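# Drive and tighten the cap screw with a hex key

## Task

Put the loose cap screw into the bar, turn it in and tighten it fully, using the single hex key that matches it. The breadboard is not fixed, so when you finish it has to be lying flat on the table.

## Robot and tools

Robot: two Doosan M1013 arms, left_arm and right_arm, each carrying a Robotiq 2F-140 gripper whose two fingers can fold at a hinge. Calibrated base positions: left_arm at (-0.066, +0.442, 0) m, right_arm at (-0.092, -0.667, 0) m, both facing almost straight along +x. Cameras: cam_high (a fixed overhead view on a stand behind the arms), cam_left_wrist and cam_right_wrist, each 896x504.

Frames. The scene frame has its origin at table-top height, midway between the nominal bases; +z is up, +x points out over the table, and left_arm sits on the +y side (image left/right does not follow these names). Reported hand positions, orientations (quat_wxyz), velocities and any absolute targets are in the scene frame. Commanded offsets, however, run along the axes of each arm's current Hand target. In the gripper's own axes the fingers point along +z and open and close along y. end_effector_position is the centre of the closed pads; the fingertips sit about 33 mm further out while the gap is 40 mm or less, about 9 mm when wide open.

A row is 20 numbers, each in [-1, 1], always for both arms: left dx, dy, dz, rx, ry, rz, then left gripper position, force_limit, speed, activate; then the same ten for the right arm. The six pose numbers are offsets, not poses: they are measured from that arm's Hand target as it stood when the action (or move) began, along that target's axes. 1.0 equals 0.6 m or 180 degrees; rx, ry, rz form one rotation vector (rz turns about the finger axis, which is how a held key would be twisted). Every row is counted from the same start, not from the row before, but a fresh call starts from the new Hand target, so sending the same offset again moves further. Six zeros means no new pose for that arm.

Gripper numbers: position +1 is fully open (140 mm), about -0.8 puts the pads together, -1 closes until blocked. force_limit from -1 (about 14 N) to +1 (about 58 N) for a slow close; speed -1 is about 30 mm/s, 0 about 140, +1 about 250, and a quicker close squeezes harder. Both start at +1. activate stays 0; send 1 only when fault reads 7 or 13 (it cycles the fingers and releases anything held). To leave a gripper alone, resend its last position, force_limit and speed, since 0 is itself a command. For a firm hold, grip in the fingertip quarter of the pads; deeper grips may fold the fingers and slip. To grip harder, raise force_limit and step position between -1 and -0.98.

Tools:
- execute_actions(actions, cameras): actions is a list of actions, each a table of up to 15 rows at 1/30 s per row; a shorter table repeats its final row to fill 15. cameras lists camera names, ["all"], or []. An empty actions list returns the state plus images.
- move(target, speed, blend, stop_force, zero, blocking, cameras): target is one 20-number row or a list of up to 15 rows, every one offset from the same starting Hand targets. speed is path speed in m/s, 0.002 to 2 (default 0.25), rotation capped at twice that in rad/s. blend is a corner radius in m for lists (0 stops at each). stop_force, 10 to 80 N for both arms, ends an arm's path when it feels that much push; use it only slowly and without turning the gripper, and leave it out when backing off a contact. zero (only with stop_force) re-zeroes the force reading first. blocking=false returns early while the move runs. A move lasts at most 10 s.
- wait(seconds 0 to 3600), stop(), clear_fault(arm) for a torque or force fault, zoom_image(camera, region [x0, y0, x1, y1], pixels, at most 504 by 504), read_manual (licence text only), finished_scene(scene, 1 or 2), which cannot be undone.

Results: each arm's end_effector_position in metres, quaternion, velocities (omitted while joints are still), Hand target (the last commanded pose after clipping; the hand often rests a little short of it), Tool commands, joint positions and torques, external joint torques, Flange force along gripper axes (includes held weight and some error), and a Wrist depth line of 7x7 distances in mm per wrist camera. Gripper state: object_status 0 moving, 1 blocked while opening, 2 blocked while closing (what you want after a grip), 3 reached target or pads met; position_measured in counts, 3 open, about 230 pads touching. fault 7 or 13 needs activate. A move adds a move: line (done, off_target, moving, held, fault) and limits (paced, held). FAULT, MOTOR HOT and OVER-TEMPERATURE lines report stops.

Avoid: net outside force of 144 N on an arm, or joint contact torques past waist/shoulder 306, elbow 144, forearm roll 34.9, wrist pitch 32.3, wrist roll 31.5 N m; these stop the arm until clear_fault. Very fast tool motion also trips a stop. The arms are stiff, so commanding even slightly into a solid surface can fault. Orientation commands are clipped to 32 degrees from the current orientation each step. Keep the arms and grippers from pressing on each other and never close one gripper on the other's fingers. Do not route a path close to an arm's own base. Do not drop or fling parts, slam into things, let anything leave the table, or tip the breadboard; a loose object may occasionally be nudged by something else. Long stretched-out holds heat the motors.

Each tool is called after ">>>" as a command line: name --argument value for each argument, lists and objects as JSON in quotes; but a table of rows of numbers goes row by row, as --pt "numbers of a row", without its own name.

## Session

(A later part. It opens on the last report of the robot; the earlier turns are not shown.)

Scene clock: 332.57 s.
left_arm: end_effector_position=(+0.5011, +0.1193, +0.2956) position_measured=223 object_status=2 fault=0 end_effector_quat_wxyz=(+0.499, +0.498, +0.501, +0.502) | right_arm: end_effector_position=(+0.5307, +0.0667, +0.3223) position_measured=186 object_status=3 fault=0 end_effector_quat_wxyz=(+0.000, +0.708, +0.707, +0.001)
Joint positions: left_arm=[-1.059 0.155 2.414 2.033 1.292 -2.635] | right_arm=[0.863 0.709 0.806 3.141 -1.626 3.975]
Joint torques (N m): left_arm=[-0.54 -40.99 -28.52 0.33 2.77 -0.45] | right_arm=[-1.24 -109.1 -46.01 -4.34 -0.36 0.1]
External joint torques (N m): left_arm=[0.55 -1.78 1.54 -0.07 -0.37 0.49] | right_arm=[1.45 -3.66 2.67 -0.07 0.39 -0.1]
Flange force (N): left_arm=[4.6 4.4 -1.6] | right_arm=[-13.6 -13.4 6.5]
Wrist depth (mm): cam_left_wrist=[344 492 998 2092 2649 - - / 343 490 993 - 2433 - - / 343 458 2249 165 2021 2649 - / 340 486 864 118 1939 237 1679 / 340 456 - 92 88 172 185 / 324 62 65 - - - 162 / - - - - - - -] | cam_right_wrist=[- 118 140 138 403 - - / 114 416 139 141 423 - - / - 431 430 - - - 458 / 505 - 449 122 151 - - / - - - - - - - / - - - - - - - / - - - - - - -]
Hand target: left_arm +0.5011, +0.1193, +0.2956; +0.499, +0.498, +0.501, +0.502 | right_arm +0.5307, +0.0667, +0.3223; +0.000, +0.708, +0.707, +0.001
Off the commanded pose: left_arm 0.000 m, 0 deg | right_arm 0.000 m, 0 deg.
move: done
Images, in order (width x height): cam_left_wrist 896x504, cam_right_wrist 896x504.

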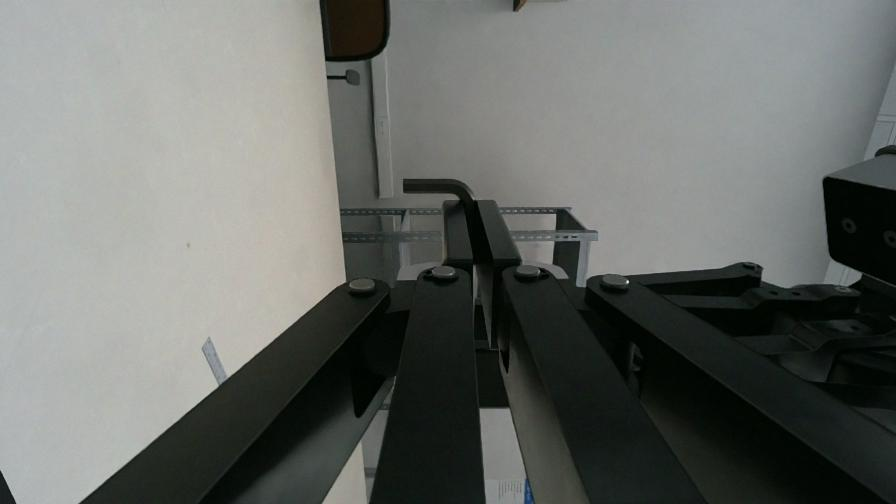

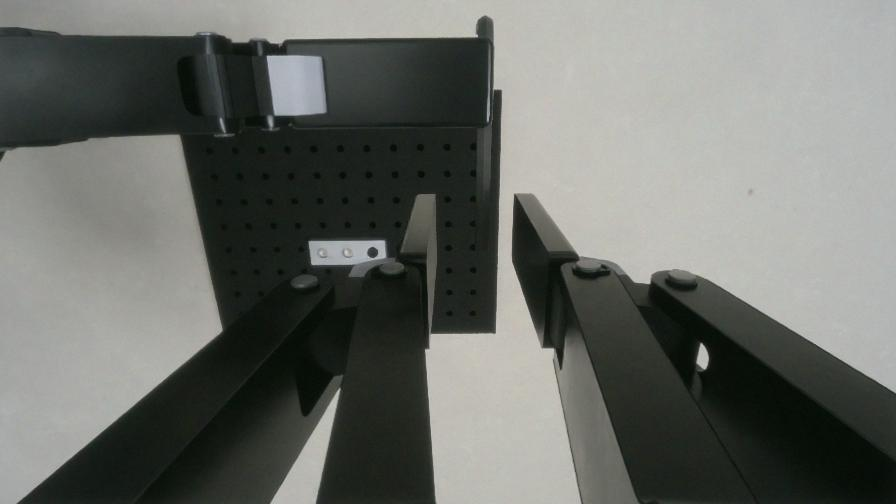

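>>> move --target '[0,0,0,0,0,0,-1,-0.3,-0.7,0,-0.002,0.006,0,0,0,0,-0.45,0,-0.5,0]' --speed 0.1 --cameras '["cam_right_wrist"]'

>>> zoom_image --camera "cam_right_wrist" --region '[340, 120, 620, 360]'

>>> move --target '[0,0,0,0,0,0,-1,-0.3,-0.7,0,0,0,0,0,0,0,-1,0.0,-0.8,0]' --speed 0.1 --cameras '["cam_right_wrist","cam_left_wrist"]'

>>> zoom_image --camera "cam_right_wrist" --region '[340, 0, 620, 360]'

Scene clock: 333.90 s.
left_arm: end_effector_position=(+0.5011, +0.1193, +0.2956) position_measured=223 object_status=2 fault=0 end_effector_quat_wxyz=(+0.499, +0.498, +0.501, +0.502) | right_arm: end_effector_position=(+0.5342, +0.0655, +0.3223) position_measured=186 object_status=3 fault=0 end_effector_quat_wxyz=(+0.000, +0.708, +0.707, +0.001)
Joint positions: left_arm=[-1.059 0.155 2.414 2.033 1.292 -2.635] | right_arm=[0.859 0.712 0.8 3.141 -1.628 3.971]
Joint torques (N m): left_arm=[-0.88 -41.42 -28.67 0.34 2.85 -0.52] | right_arm=[-1.33 -108.72 -45.65 -4.33 -0.31 0.03]
External joint torques (N m): left_arm=[0.84 -1.24 1.72 -0.08 -0.46 0.56] | right_arm=[1.57 -2.65 3.01 0 0.35 -0.03]
Flange force (N): left_arm=[4.6 3.5 -0.7] | right_arm=[-12.8 -13.0 7.1]
Wrist depth (mm): cam_left_wrist=[343 496 1454 - - - - / 342 456 917 - 1679 - 2315 / 341 452 - 163 - - - / 341 486 - 118 1834 238 - / 341 485 - 92 88 197 174 / 325 62 65 - - - 147 / - - - - - - -] | cam_right_wrist=[- 404 136 138 434 - 405 / 115 128 139 142 425 430 423 / 481 456 426 433 446 454 441 / - 492 458 123 119 - - / 534 - - - - - 502 / - - - - - - - / - - - - - - -]
Hand target: left_arm +0.5011, +0.1193, +0.2956; +0.499, +0.498, +0.501, +0.502 | right_arm +0.5343, +0.0655, +0.3223; +0.000, +0.708, +0.707, +0.001
Off the commanded pose: left_arm 0.000 m, 0 deg | right_arm 0.000 m, 0 deg.
move: done

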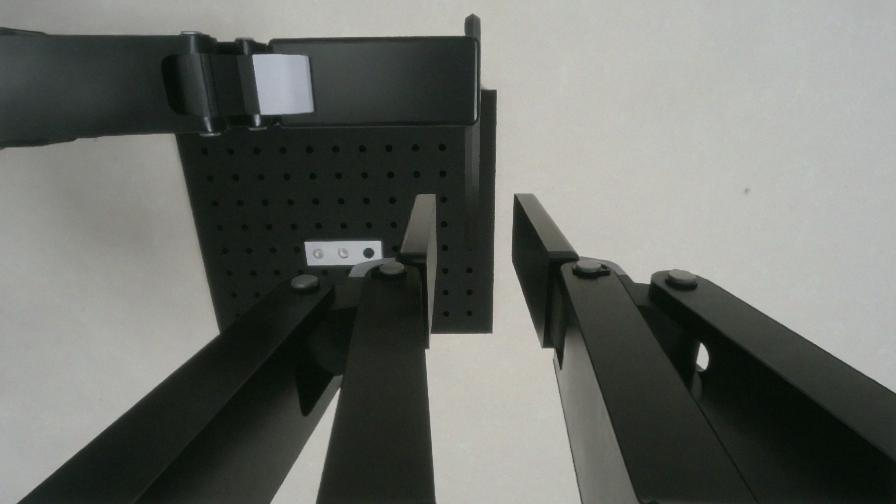

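Scaled by 1.800 from the camera's image (finer frame: 1280x720).

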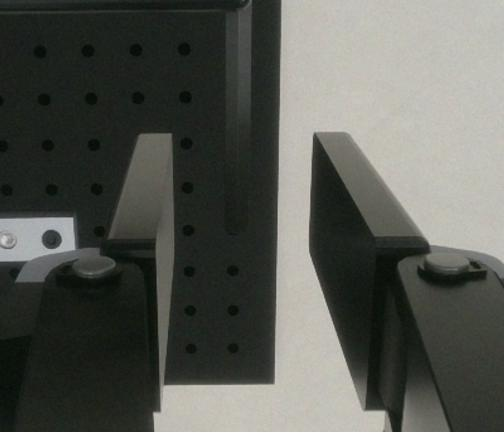

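Scene clock: 334.77 s.
left_arm: end_effector_position=(+0.5011, +0.1192, +0.2956) position_measured=223 object_status=2 fault=0 end_effector_quat_wxyz=(+0.499, +0.498, +0.501, +0.502) | right_arm: end_effector_position=(+0.5342, +0.0655, +0.3223) position_measured=225 object_status=0 fault=0 end_effector_quat_wxyz=(+0.000, +0.708, +0.707, +0.001)
Joint positions: left_arm=[-1.059 0.155 2.413 2.033 1.292 -2.635] | right_arm=[0.859 0.712 0.8 3.141 -1.628 3.971]
Joint torques (N m): left_arm=[-0.37 -43.24 -25.69 -0.73 3.97 -0.6] | right_arm=[-9.43 -107.65 -45.37 -7.44 0.25 0.43]
External joint torques (N m): left_arm=[0.36 0.44 -1.27 0.99 -1.58 0.65] | right_arm=[8.62 -4.55 2.4 3.03 -0.22 -0.43]
Flange force (N): left_arm=[-0.2 2.7 5.9] | right_arm=[-8.9 -18.7 5.0]
Wrist depth (mm): cam_left_wrist=[342 493 1002 1954 - 1971 - / 343 491 873 2228 - - - / 342 489 870 2168 - - - / 342 488 867 118 1939 223 - / 343 452 - 92 88 172 173 / 324 62 65 - - - 147 / - - - - - - -] | cam_right_wrist=[406 128 138 137 - - 400 / - 121 139 142 - - 435 / - 465 437 423 - - 449 / - 471 459 111 - - 472 / - - - - 89 504 - / - - - - - - - / - - - - - - -]
Hand target: left_arm +0.5011, +0.1193, +0.2956; +0.499, +0.498, +0.501, +0.502 | right_arm +0.5343, +0.0655, +0.3223; +0.000, +0.708, +0.707, +0.001
Off the commanded pose: left_arm 0.000 m, 0 deg | right_arm 0.000 m, 0 deg.
move: done
Images, in order (width x height): cam_left_wrist 896x504, cam_right_wrist 896x504.

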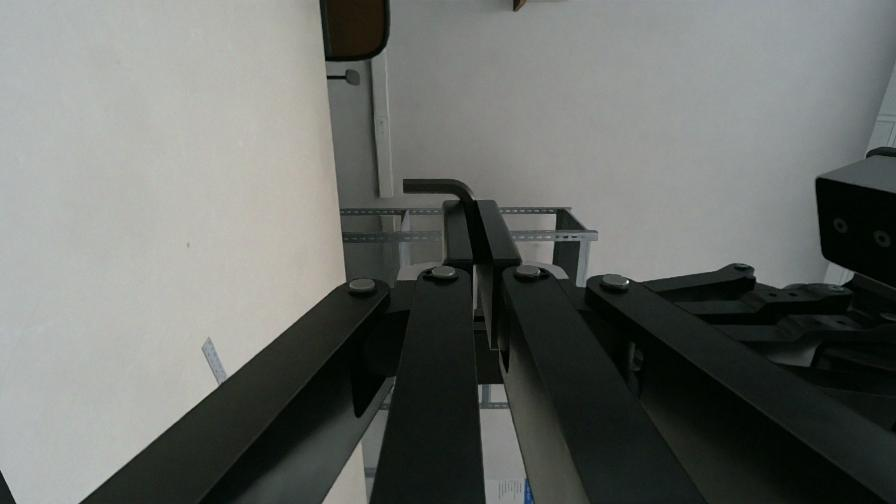

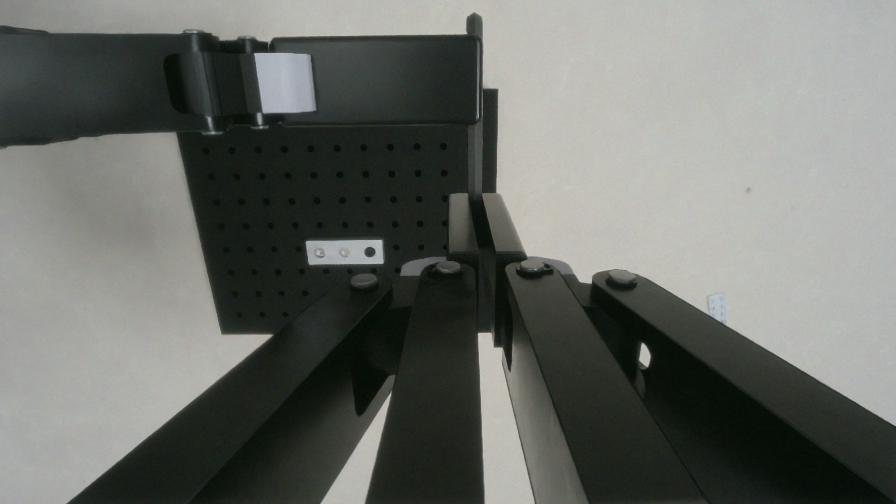

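Scaled by 1.400 from the camera's image (finer frame: 1280x720).

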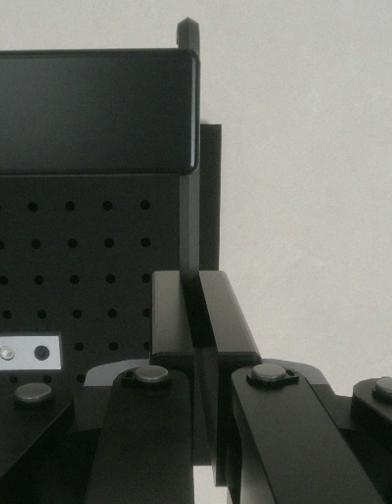

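>>> move --pt "0 0 0 0 0 0 -0.55 -0.3 -0.5 0 0 0 0 0 0 0 -1 0.0 -0.8 0" --pt "0 0 -0.2 0 0 0 -0.55 -0.3 -0.5 0 0 0 0 0 0 0 -1 0.0 -0.8 0" --speed 0.15

>>> move --target '[0,0,0,0,0,0,-0.55,-0.3,-0.5,0,0,0,0,0,0,0,-0.98,1,-0.6,0]' --cameras '["cam_right_wrist","cam_left_wrist"]'

>>> zoom_image --camera "cam_right_wrist" --region '[340, 0, 620, 360]'

>>> zoom_image --camera "cam_left_wrist" --region '[300, 50, 804, 400]'

Scene clock: 337.20 s.
left_arm: end_effector_position=(+0.3811, +0.1186, +0.2955) position_measured=199 object_status=3 fault=0 end_effector_quat_wxyz=(+0.499, +0.498, +0.501, +0.502) | right_arm: end_effector_position=(+0.5343, +0.0655, +0.3223) position_measured=225 object_status=2 fault=0 end_effector_quat_wxyz=(+0.000, +0.708, +0.707, +0.001)
Joint positions: left_arm=[-1.36 0.079 2.509 1.771 1.449 -2.6] | right_arm=[0.859 0.712 0.8 3.141 -1.628 3.971]
Joint torques (N m): left_arm=[-1.81 -31.72 -27.63 1.01 2.71 -0.46] | right_arm=[-1.18 -109.53 -45.74 -4.31 -0.29 0.1]
External joint torques (N m): left_arm=[1.88 -2.02 1.84 -0.07 -0.36 0.5] | right_arm=[0.96 -2.3 2.94 -0.06 0.32 -0.1]
Flange force (N): left_arm=[6.9 5.2 3.7] | right_arm=[-12.4 -11.8 6.8]
Wrist depth (mm): cam_left_wrist=[342 484 1558 - - 2773 2021 / 341 490 877 - 2839 2187 2458 / 324 488 828 3406 3179 1877 2228 / 295 484 703 149 271 277 269 / 295 423 81 - 91 87 370 / 283 62 69 - - - 375 / - - - - - - -] | cam_right_wrist=[404 - - - - 405 411 / 139 164 426 417 - - - / - 444 420 414 429 - 441 / - - 448 109 - 461 - / - - - - 89 - - / - - - - - - - / - - - - - - -]
Hand target: left_arm +0.3811, +0.1186, +0.2955; +0.499, +0.498, +0.501, +0.502 | right_arm +0.5343, +0.0655, +0.3223; +0.000, +0.708, +0.707, +0.001
Off the commanded pose: left_arm 0.000 m, 0 deg | right_arm 0.000 m, 0 deg.
move: done

Scene clock: 337.70 s.
left_arm: end_effector_position=(+0.3811, +0.1186, +0.2955) position_measured=199 object_status=3 fault=0 end_effector_quat_wxyz=(+0.499, +0.498, +0.501, +0.502) | right_arm: end_effector_position=(+0.5343, +0.0655, +0.3223) position_measured=227 object_status=2 fault=0 end_effector_quat_wxyz=(+0.000, +0.708, +0.707, +0.001)
Joint positions: left_arm=[-1.36 0.079 2.509 1.771 1.449 -2.6] | right_arm=[0.859 0.712 0.8 3.141 -1.628 3.971]
Joint torques (N m): left_arm=[-0.32 -31.94 -27.59 1.03 2.7 -0.49] | right_arm=[-1.01 -109.64 -45.73 -4.36 -0.28 0.06]
External joint torques (N m): left_arm=[0.3 -1.93 1.69 -0.07 -0.36 0.54] | right_arm=[0.62 -2.39 2.9 -0.02 0.31 -0.06]
Flange force (N): left_arm=[5.4 5.1 -0.7] | right_arm=[-12.6 -11.5 6.7]
Wrist depth (mm): cam_left_wrist=[343 493 1548 2021 - 2315 - / 340 523 1032 2187 - - 2293 / 324 485 840 2187 - - 285 / 297 484 651 149 271 276 268 / 310 424 81 - 91 87 370 / 282 62 69 - - - 374 / - - - - - - -] | cam_right_wrist=[- 402 - 405 406 410 404 / 141 413 407 - 422 - - / - 431 437 415 - 465 - / 486 - 437 112 113 475 505 / 521 - - - 90 - 500 / 560 - - - - - - / - - - - - - -]
Hand target: left_arm +0.3811, +0.1186, +0.2955; +0.499, +0.498, +0.501, +0.502 | right_arm +0.5343, +0.0655, +0.3223; +0.000, +0.708, +0.707, +0.001
Off the commanded pose: left_arm 0.000 m, 0 deg | right_arm 0.000 m, 0 deg.
move: done
Images, in order (width x height): cam_left_wrist 896x504, cam_right_wrist 896x504.

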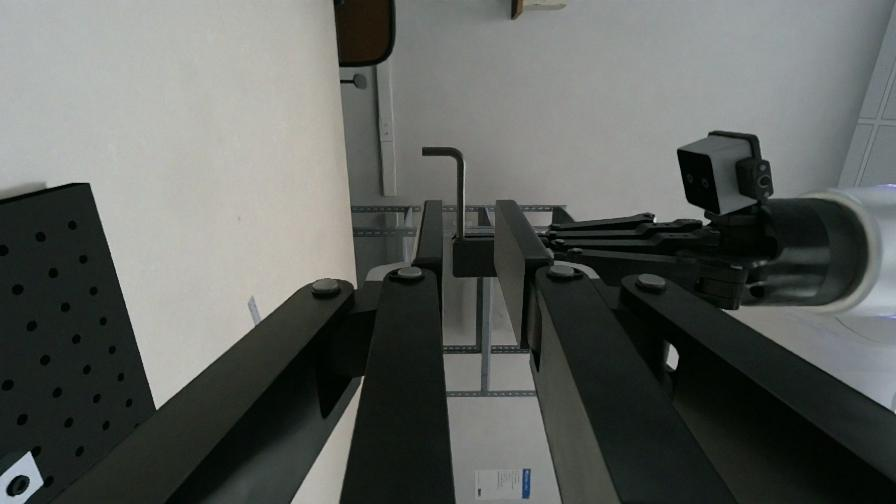

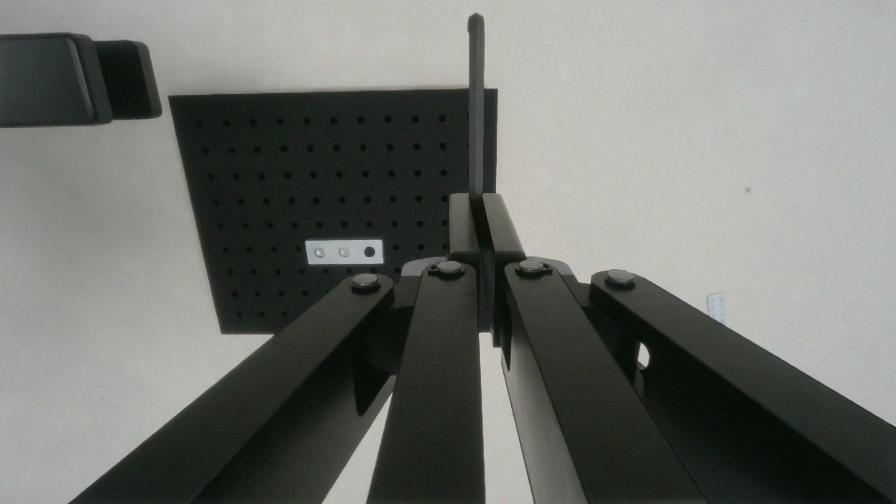

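Scaled by 1.400 from the camera's image (finer frame: 1280x720).

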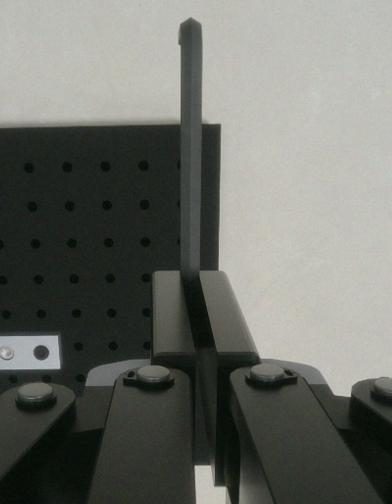

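Scaled by 1.000.

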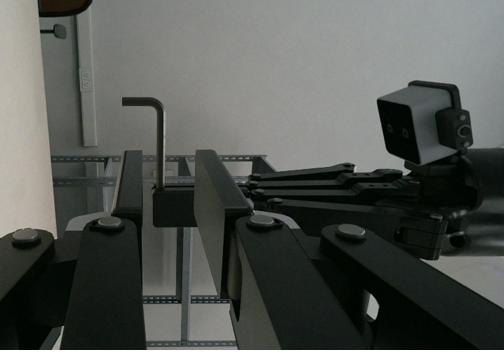

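>>> move --pt "0.35 0 0 0 0 0 -0.55 -0.3 -0.5 0 -0.02 -0.06 0 0 0 -0.7667 -0.98 1 -0.6 0" --pt "0.35 0 0 0 0 0 -0.55 -0.3 -0.5 0 -0.04 -0.12 0 0 0 0.4667 -0.98 1 -0.6 0" --pt "0.35 0 0 0 0 0 -0.55 -0.3 -0.5 0 -0.06 -0.18 0.0 0 0 -0.3 -0.98 1 -0.6 0" --pt "0.35 0 0 0 0 0 -0.55 -0.3 -0.5 0 -0.076 -0.224 0.08 0 0 0.9333 -0.98 1 -0.6 0" --pt "0.35 0 0 0 0 0 -0.55 -0.3 -0.5 0 -0.076 -0.224 0.26 0 0 0.8167 -0.98 1 -0.6 0" --speed 0.9 --blend 0.03 --cameras '["cam_right_wrist","cam_high"]'

>>> zoom_image --camera "cam_right_wrist" --region '[340, 0, 620, 280]'

Scene clock: 346.50 s.
left_arm: end_effector_position=(+0.3802, +0.3283, +0.2958) position_measured=199 object_status=3 fault=0 end_effector_quat_wxyz=(+0.498, +0.499, +0.502, +0.502) | right_arm: end_effector_position=(+0.4000, +0.0202, +0.1661) position_measured=227 object_status=2 fault=0 end_effector_quat_wxyz=(-0.001, +0.878, -0.478, +0.001)
Joint positions: left_arm=[-1.036 -0.276 2.791 2.036 1.255 -2.59] | right_arm=[0.94 0.537 1.373 3.141 -1.229 -5.948]
Joint torques (N m): left_arm=[-0.61 2.29 -30.54 0.31 2.71 -0.53] | right_arm=[-1.43 -92.36 -43.19 -4.18 -0.41 0.07]
External joint torques (N m): left_arm=[0.61 -3.23 1.83 -0.05 -0.38 0.57] | right_arm=[1.94 -2.64 2.66 -0.01 0.39 -0.07]
Flange force (N): left_arm=[0.0 0.0 0.0] | right_arm=[2.0 11.0 1.8]
Wrist depth (mm): cam_left_wrist=[341 490 977 - 2208 - - / 341 485 969 2384 - - 2208 / 324 487 - - - - - / 324 454 - 150 2564 2741 - / 324 397 81 - 92 83 - / 309 62 69 - - - - / - - - - - - -] | cam_right_wrist=[263 250 245 251 245 - 262 / - 259 258 260 253 - 280 / - 273 273 271 - - 298 / 319 322 289 109 285 329 - / 339 - - - 90 332 342 / - - - - - - 362 / - - - - - - -]
Hand target: left_arm +0.3800, +0.3286, +0.2955; +0.499, +0.498, +0.501, +0.502 | right_arm +0.4000, +0.0202, +0.1661; -0.001, +0.878, -0.478, +0.001
Off the commanded pose: left_arm 0.000 m, 0 deg | right_arm 0.000 m, 0 deg.
joint sent to its limit (left arm) — joint 3 (elbow), upper limit, where the elbow is as bent as it goes. The joint targets still meet the commanded pose.
move: done
Images, in order (width x height): cam_high 896x504, cam_right_wrist 896x504.

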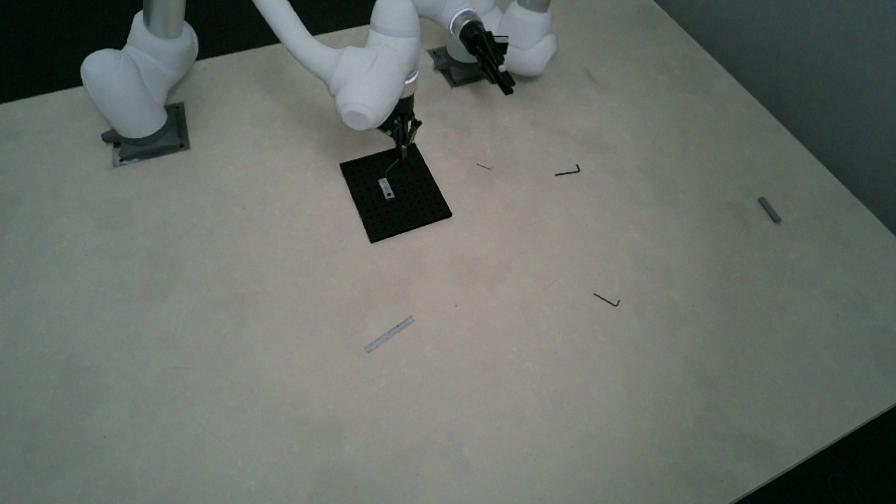

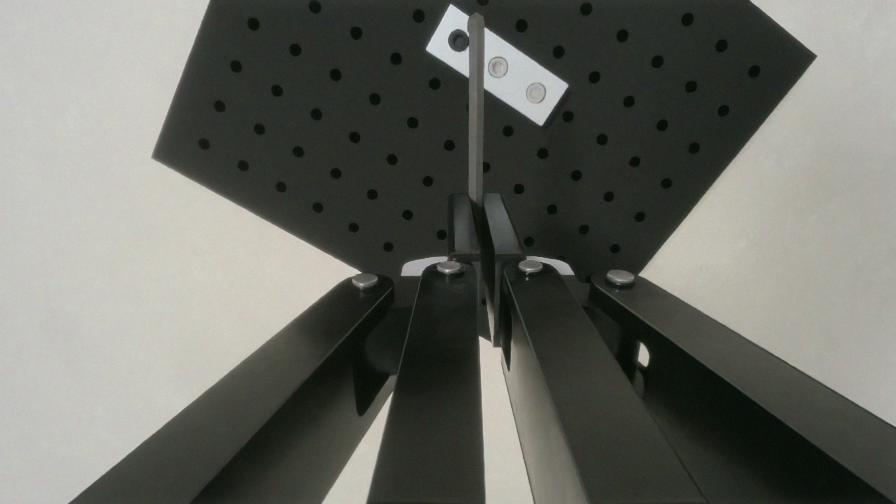

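Scaled by 1.800 from the camera's image (finer frame: 1280x720).

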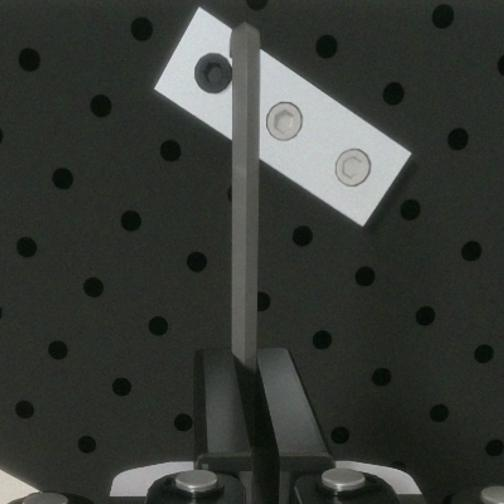

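>>> move --target '[0.35,0,0,0,0,0,-0.55,-0.3,-0.5,0,0,-0.004,0.1,0,0,0,-0.98,1,-0.6,0]' --speed 0.15 --cameras '["cam_right_wrist","cam_high","cam_left_wrist"]'

>>> zoom_image --camera "cam_right_wrist" --region '[380, 0, 580, 110]'

>>> zoom_image --camera "cam_high" --region '[350, 130, 450, 220]'

Scene clock: 350.23 s.
left_arm: end_effector_position=(+0.3790, +0.5366, +0.2947) position_measured=199 object_status=3 fault=0 end_effector_quat_wxyz=(+0.468, +0.506, +0.531, +0.493) | right_arm: end_effector_position=(+0.4021, +0.0215, +0.1061) position_measured=227 object_status=2 fault=0 end_effector_quat_wxyz=(-0.001, +0.878, -0.478, +0.001)
Joint positions: left_arm=[0.321 -0.436 2.791 3.583 0.757 -3.448] | right_arm=[0.939 0.578 1.423 3.141 -1.139 -5.949]
Joint torques (N m): left_arm=[-1.24 16.53 -32.22 -3.28 3.02 -0.54] | right_arm=[-0.65 -94.25 -41.55 -4.03 -0.31 0.03]
External joint torques (N m): left_arm=[1.25 -4.03 1.6 0.02 -0.43 0.59] | right_arm=[0.09 -2.76 2.34 -0.06 0.3 -0.03]
Flange force (N): left_arm=[0.0 0.0 0.0] | right_arm=[3.7 9.5 0.5]
Wrist depth (mm): cam_left_wrist=[322 442 792 - 1820 - 2073 / 322 439 808 - 2021 - 2249 / 308 443 782 1500 - - 2293 / 317 443 608 150 2564 2709 2384 / 310 397 81 - 91 85 2484 / 298 62 69 - - - 2510 / - - - - - - -] | cam_right_wrist=[- 189 191 180 - 195 187 / - 204 202 199 201 199 - / 237 213 214 213 213 - 240 / 254 228 226 123 222 - - / 270 - - - 90 - - / 289 - - - - - - / - - - - - - -]
Hand target: left_arm +0.3790, +0.5366, +0.2947; +0.468, +0.506, +0.531, +0.493 (not the last commanded pose) | right_arm +0.4022, +0.0215, +0.1061; -0.001, +0.878, -0.478, +0.001
Off the commanded pose: left_arm 0.002 m, 5 deg | right_arm 0.000 m, 0 deg.
led back after a hold (left arm): the arm was led back toward your command in small steps, so it may still be short of it.
joint at its limit (left arm) — joint 3 (elbow), upper limit, where the elbow is as bent as it goes.
move: held (left_arm; a check stopped the path); limits=held
pose unreachable (left arm): on one or more control steps of this call, first in action 0 (counted from 0), this arm could not follow its commanded pose, so it was not sent that pose on those steps. It may still have moved: this result reports where it is.
cause: moving toward the commanded pose would bring two parts of the arm too close to each other (joints 2 (shoulder) to 4 (forearm roll) lie between them).

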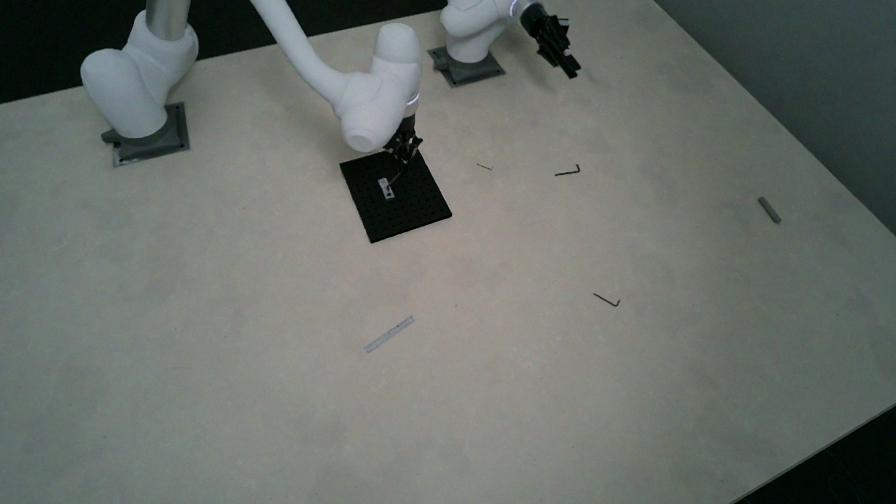

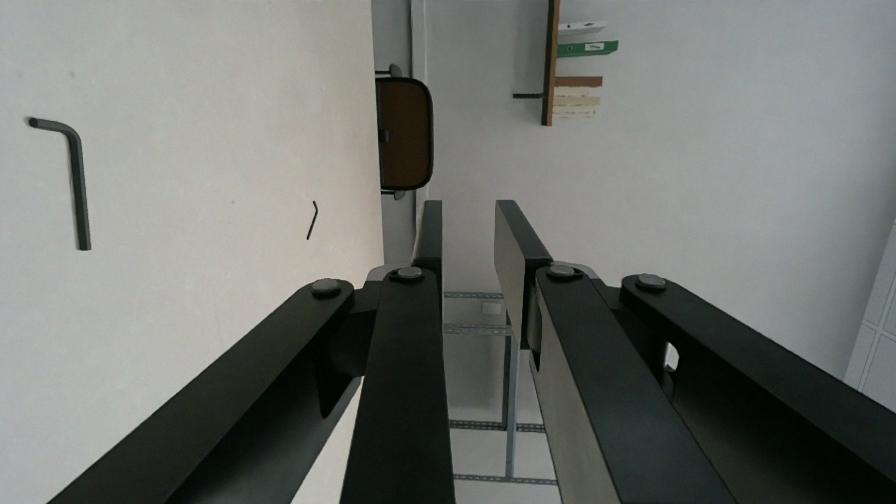

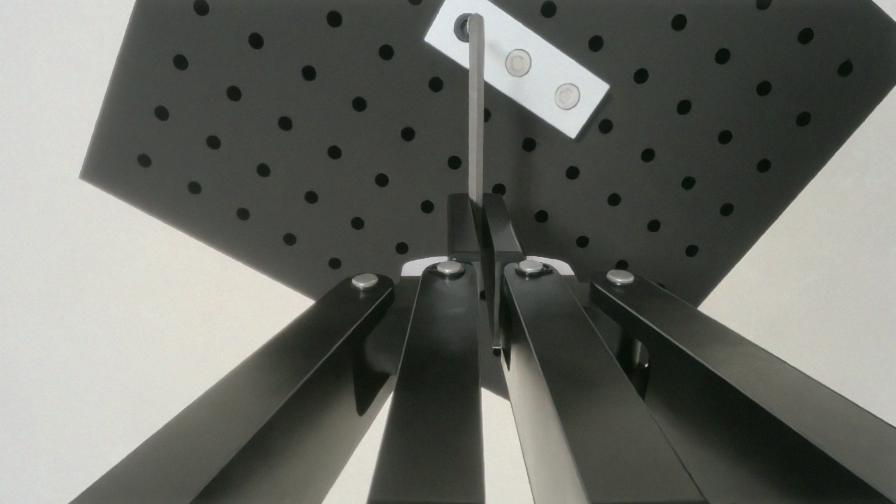

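Scaled by 2.520 from the camera's image (finer frame: 1280x720).

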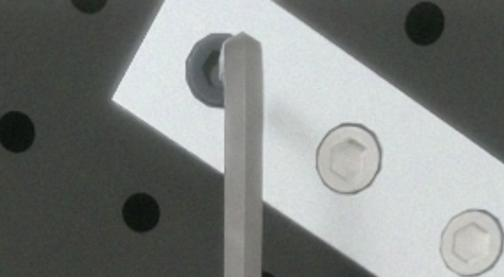

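Scaled by 5.040 from the camera's image (finer frame: 1280x720).

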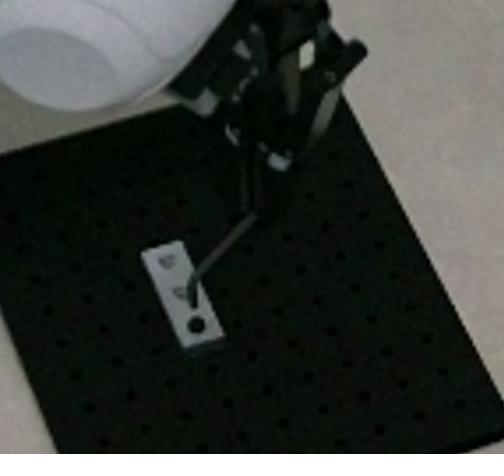

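>>> move --target '[0,0,0,0,0,0,-0.55,-0.3,-0.5,0,0.0045,-0.004,0.018,0,0,0,-0.98,1,-0.6,0]' --speed 0.1 --cameras '["cam_right_wrist","cam_high"]'

>>> zoom_image --camera "cam_right_wrist" --region '[380, 0, 580, 110]'

>>> zoom_image --camera "cam_high" --region '[370, 170, 410, 210]'

Scene clock: 351.43 s.
left_arm: end_effector_position=(+0.3790, +0.5366, +0.2947) position_measured=199 object_status=3 fault=0 end_effector_quat_wxyz=(+0.468, +0.506, +0.531, +0.493) | right_arm: end_effector_position=(+0.4057, +0.0206, +0.0953) position_measured=227 object_status=2 fault=0 end_effector_quat_wxyz=(-0.001, +0.878, -0.478, +0.001)
Joint positions: left_arm=[0.321 -0.436 2.791 3.583 0.757 -3.448] | right_arm=[0.935 0.587 1.429 3.14 -1.124 -5.953]
Joint torques (N m): left_arm=[-0.34 16.67 -32.2 -3.15 2.98 -0.54] | right_arm=[-1.21 -94.76 -41.28 -4.03 -0.35 0.11]
External joint torques (N m): left_arm=[0.34 -4.27 1.65 -0.1 -0.38 0.59] | right_arm=[1.06 -2.73 2.59 0.01 0.32 -0.11]
Flange force (N): left_arm=[0.0 0.0 0.0] | right_arm=[2.8 10.4 0.6]
Wrist depth (mm): cam_left_wrist=[320 440 784 2510 2338 - - / 321 441 712 1728 2249 2338 - / 309 444 708 2228 - - 1971 / 317 444 - 137 2458 2592 - / 325 397 81 - 92 85 - / 300 62 69 - - - - / - - - - - - -] | cam_right_wrist=[- 181 182 178 182 - - / 195 191 191 192 180 187 190 / 200 203 203 201 202 - 203 / - 215 214 123 209 - - / - - - - 89 - 262 / 273 - - - - - - / - - - - - - -]
Hand target: left_arm +0.3790, +0.5366, +0.2947; +0.468, +0.506, +0.531, +0.493 | right_arm +0.4057, +0.0206, +0.0953; -0.001, +0.878, -0.478, +0.001
Off the commanded pose: left_arm 0.000 m, 0 deg | right_arm 0.000 m, 0 deg.
joint sent to its limit (left arm) — joint 3 (elbow), upper limit, where the elbow is as bent as it goes. The joint targets still meet the commanded pose.
move: done
Images, in order (width x height): cam_high 896x504, cam_right_wrist 896x504.

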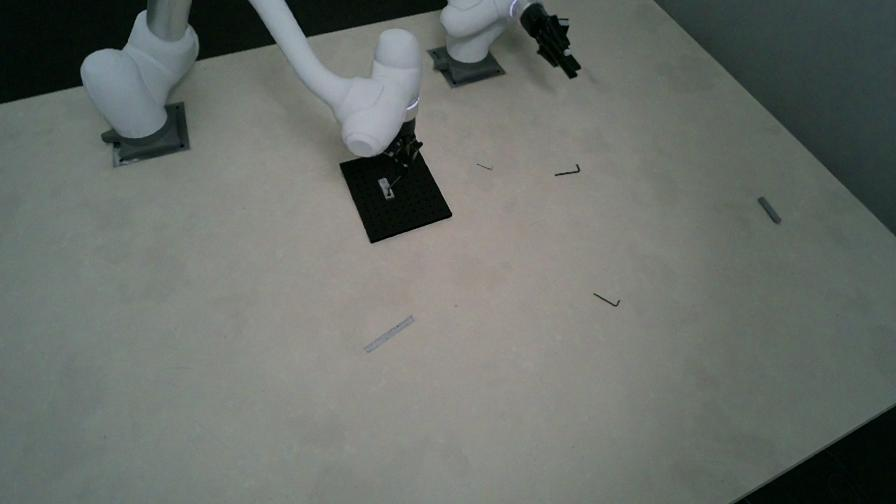

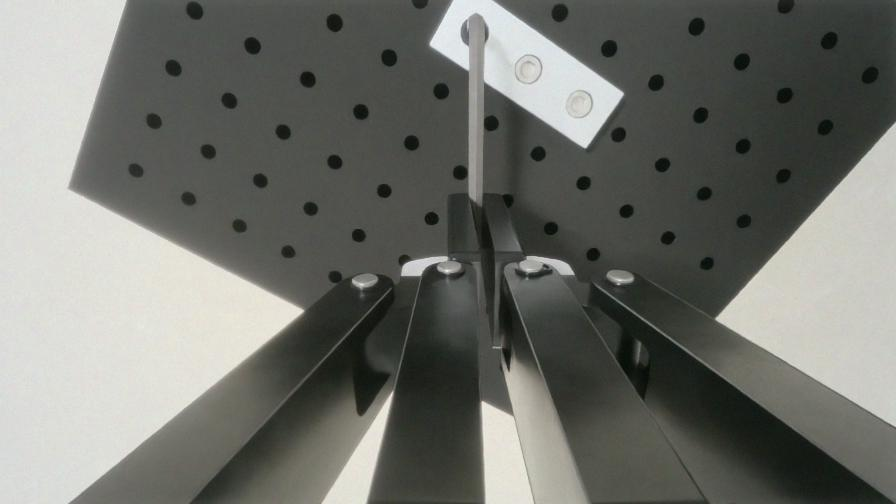

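Scaled by 2.520 from the camera's image (finer frame: 1280x720).

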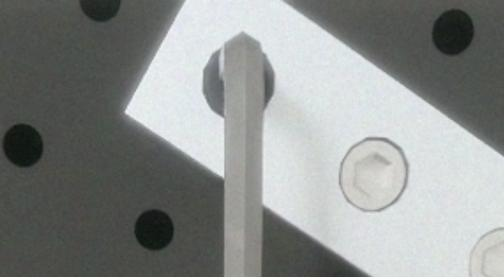

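Scaled by 12.600 from the camera's image (finer frame: 1280x720).

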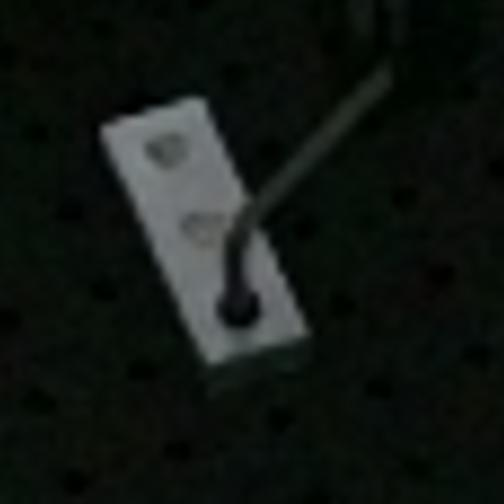

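>>> zoom_image --camera "cam_right_wrist" --region '[455, 8, 495, 48]'

Scaled by 12.600 from the camera's image (finer frame: 1280x720).

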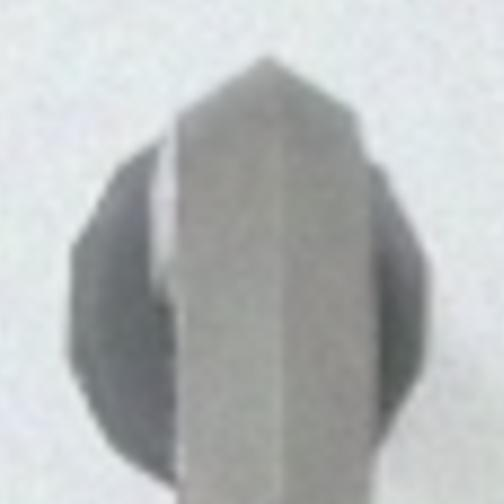

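>>> move --target '[0,0,0,0,0,0,-0.55,-0.3,-0.5,0,-0.002,0.001,0,0,0,0,-0.98,1,-0.6,0]' --speed 0.03

>>> move --target '[0,0,0,0,0,0,-0.55,-0.3,-0.5,0,0,0,0.018,0,0,0,-0.98,1,-0.6,0]' --speed 0.01 --stop_force 10 --cameras '["cam_right_wrist","cam_high"]'

>>> zoom_image --camera "cam_right_wrist" --region '[440, 0, 520, 70]'

Scene clock: 353.83 s.
left_arm: end_effector_position=(+0.3790, +0.5366, +0.2947) position_measured=199 object_status=3 fault=0 end_effector_quat_wxyz=(+0.468, +0.506, +0.531, +0.493) | right_arm: end_effector_position=(+0.4045, +0.0212, +0.0952) position_measured=227 object_status=2 fault=0 end_effector_quat_wxyz=(-0.001, +0.878, -0.478, +0.001)
Joint positions: left_arm=[0.321 -0.436 2.791 3.583 0.757 -3.448] | right_arm=[0.937 0.587 1.429 3.14 -1.124 -5.952]
Joint torques (N m): left_arm=[-0.63 16.36 -32.07 -3.26 2.93 -0.52] | right_arm=[-0.93 -94.82 -41.37 -4.01 -0.35 0.11]
External joint torques (N m): left_arm=[0.61 -3.75 1.42 0.01 -0.34 0.56] | right_arm=[0.6 -2.48 2.73 -0.02 0.33 -0.11]
Flange force (N): left_arm=[0.0 0.0 0.0] | right_arm=[3.4 10.2 0.9]
Wrist depth (mm): cam_left_wrist=[320 440 779 2168 2484 - 2564 / 322 443 795 1806 2592 - - / 308 443 712 1644 2271 - 2510 / 318 445 650 136 112 2361 - / 324 395 81 92 91 87 2361 / 300 62 69 - - - - / - - - - - - -] | cam_right_wrist=[- 181 181 173 179 184 180 / 196 191 192 192 181 194 - / 202 203 202 200 202 198 - / - 215 212 112 209 - 244 / - - - - 90 253 251 / - - - - - - - / - - - - - - -]
Hand target: left_arm +0.3790, +0.5366, +0.2947; +0.468, +0.506, +0.531, +0.493 | right_arm +0.4045, +0.0212, +0.0953; -0.001, +0.878, -0.478, +0.001
Off the commanded pose: left_arm 0.000 m, 0 deg | right_arm 0.000 m, 0 deg.
joint sent to its limit (left arm) — joint 3 (elbow), upper limit, where the elbow is as bent as it goes. The joint targets still meet the commanded pose.
move: done

Scene clock: 355.57 s.
left_arm: end_effector_position=(+0.3790, +0.5366, +0.2947) position_measured=199 object_status=3 fault=0 end_effector_quat_wxyz=(+0.468, +0.506, +0.531, +0.493) | right_arm: end_effector_position=(+0.4045, +0.0213, +0.0845) position_measured=227 object_status=2 fault=0 end_effector_quat_wxyz=(-0.001, +0.878, -0.478, +0.001)
Joint positions: left_arm=[0.321 -0.436 2.791 3.583 0.757 -3.448] | right_arm=[0.937 0.595 1.438 3.14 -1.108 -5.951]
Joint torques (N m): left_arm=[-0.66 16.39 -32.18 -3.17 2.98 -0.52] | right_arm=[-3.38 -90.19 -38.11 -4.39 -0.18 0.01]
External joint torques (N m): left_arm=[0.62 -3.82 1.59 -0.08 -0.39 0.57] | right_arm=[3.71 -7.78 -0.36 0.4 0.15 -0.01]
Flange force (N): left_arm=[0.0 0.0 0.0] | right_arm=[-0.3 11.3 -5.7]
Wrist depth (mm): cam_left_wrist=[319 437 708 2110 2021 - - / 306 444 697 1954 2433 - - / 308 443 712 1679 2228 - - / 319 439 659 149 112 2649 - / 325 395 81 - 91 87 2649 / 300 62 69 - - - - / - - - - - - -] | cam_right_wrist=[- 172 172 168 170 170 172 / 181 181 181 179 172 179 176 / 194 192 191 189 191 - - / - 200 203 123 198 - 230 / - - - - 90 - 242 / - - - - - - - / - - - - - - -]
Hand target: left_arm +0.3790, +0.5366, +0.2947; +0.468, +0.506, +0.531, +0.493 | right_arm +0.4045, +0.0212, +0.0845; -0.001, +0.878, -0.478, +0.001
Off the commanded pose: left_arm 0.000 m, 0 deg | right_arm 0.000 m, 0 deg.
joint sent to its limit (left arm) — joint 3 (elbow), upper limit, where the elbow is as bent as it goes. The joint targets still meet the commanded pose.
move: done
Images, in order (width x height): cam_high 896x504, cam_right_wrist 896x504.

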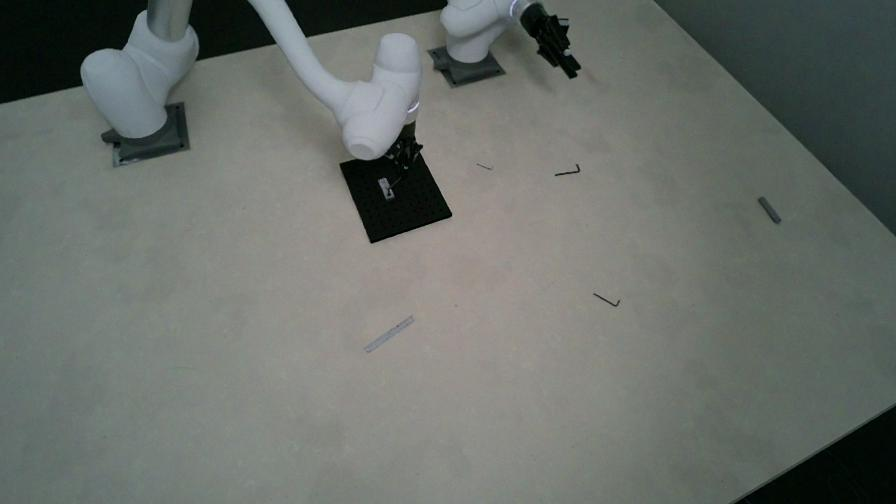

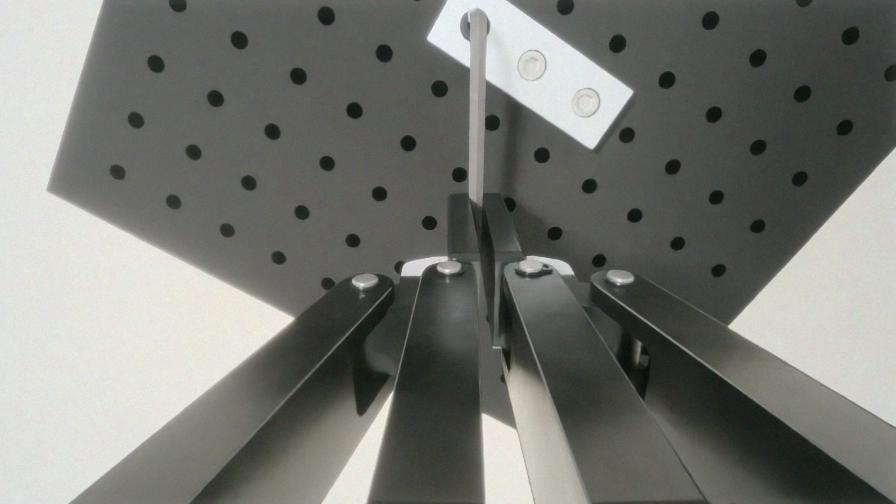

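Scaled by 6.300 from the camera's image (finer frame: 1280x720).

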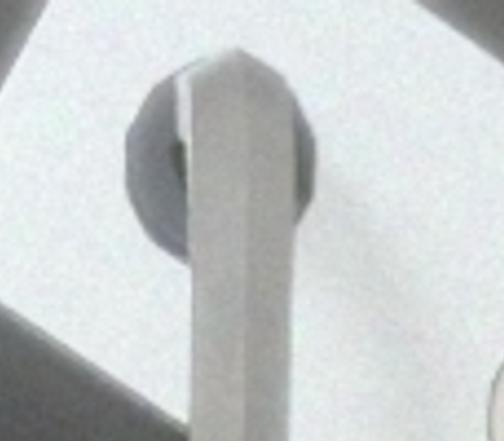

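>>> move --target '[0,0,0,0,0,0,-0.55,-0.3,-0.5,0,0,0,-0.018,0,0,0,-0.98,1,-0.6,0]' --speed 0.05 --cameras '["cam_right_wrist","cam_high"]'

>>> zoom_image --camera "cam_right_wrist" --region '[440, 0, 520, 70]'

>>> zoom_image --camera "cam_high" --region '[370, 150, 430, 210]'

Scene clock: 358.27 s.
left_arm: end_effector_position=(+0.3790, +0.5366, +0.2947) position_measured=199 object_status=3 fault=0 end_effector_quat_wxyz=(+0.468, +0.506, +0.531, +0.493) | right_arm: end_effector_position=(+0.4045, +0.0212, +0.0952) position_measured=227 object_status=2 fault=0 end_effector_quat_wxyz=(-0.001, +0.878, -0.478, +0.001)
Joint positions: left_arm=[0.321 -0.436 2.791 3.583 0.757 -3.448] | right_arm=[0.937 0.587 1.429 3.14 -1.124 -5.951]
Joint torques (N m): left_arm=[-0.8 16.42 -32.07 -3.18 2.87 -0.48] | right_arm=[-1.65 -94.46 -41.34 -4.04 -0.39 0.09]
External joint torques (N m): left_arm=[0.82 -4 1.49 -0.07 -0.27 0.53] | right_arm=[0.96 -2.94 2.65 0 0.36 -0.09]
Flange force (N): left_arm=[0.0 0.0 0.0] | right_arm=[3.1 10.8 0.6]
Wrist depth (mm): cam_left_wrist=[320 439 697 - 2168 - - / 324 415 792 1863 2384 - - / 308 415 787 2055 2537 - 2228 / 318 475 714 149 112 - 2293 / 310 - 81 - 91 82 2741 / 299 62 69 - - - - / - - - - - - -] | cam_right_wrist=[- 182 182 177 176 181 179 / - 192 191 188 182 188 - / - 203 203 199 201 - - / 244 213 213 123 210 - 237 / - 261 - - 90 - 250 / - - - - - - - / - - - - - - -]
Hand target: left_arm +0.3790, +0.5366, +0.2947; +0.468, +0.506, +0.531, +0.493 | right_arm +0.4045, +0.0212, +0.0953; -0.001, +0.878, -0.478, +0.001
Off the commanded pose: left_arm 0.000 m, 0 deg | right_arm 0.000 m, 0 deg.
joint sent to its limit (left arm) — joint 3 (elbow), upper limit, where the elbow is as bent as it goes. The joint targets still meet the commanded pose.
move: done
Images, in order (width x height): cam_high 896x504, cam_right_wrist 896x504.

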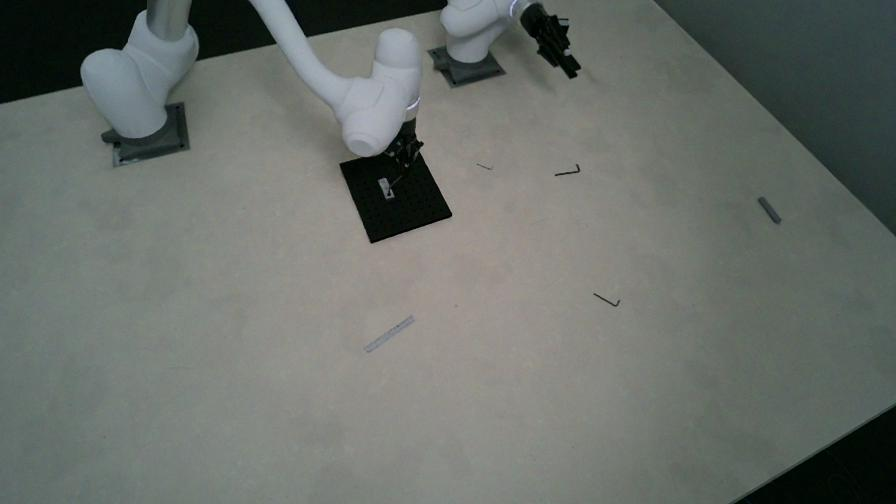

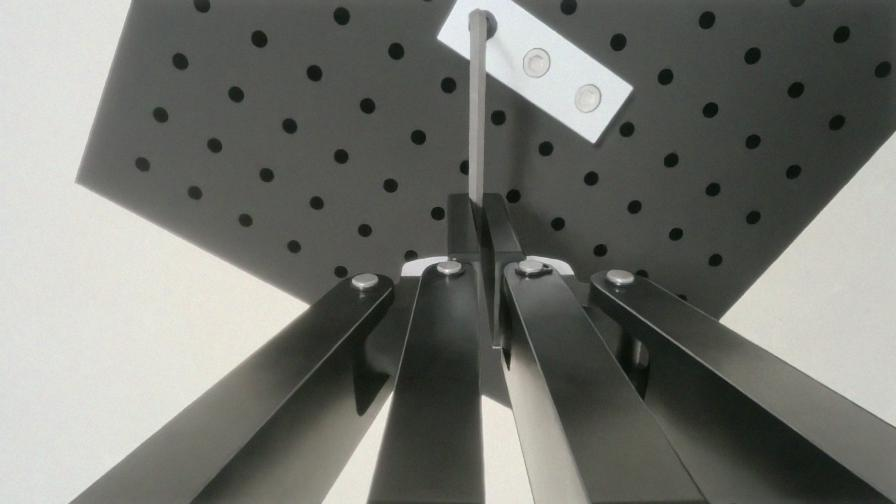

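Scaled by 6.300 from the camera's image (finer frame: 1280x720).

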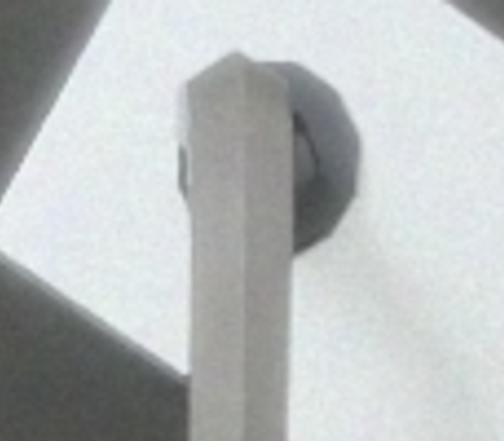

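Scaled by 8.400 from the camera's image (finer frame: 1280x720).

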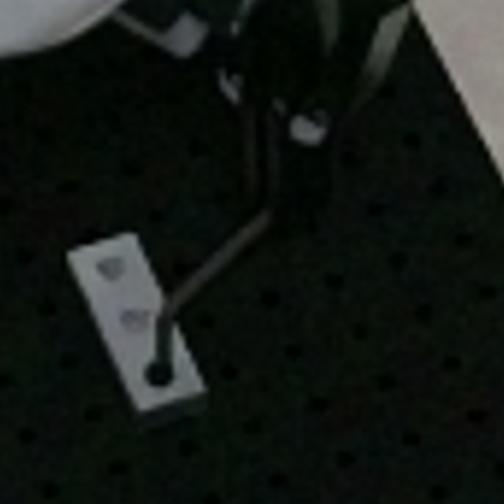

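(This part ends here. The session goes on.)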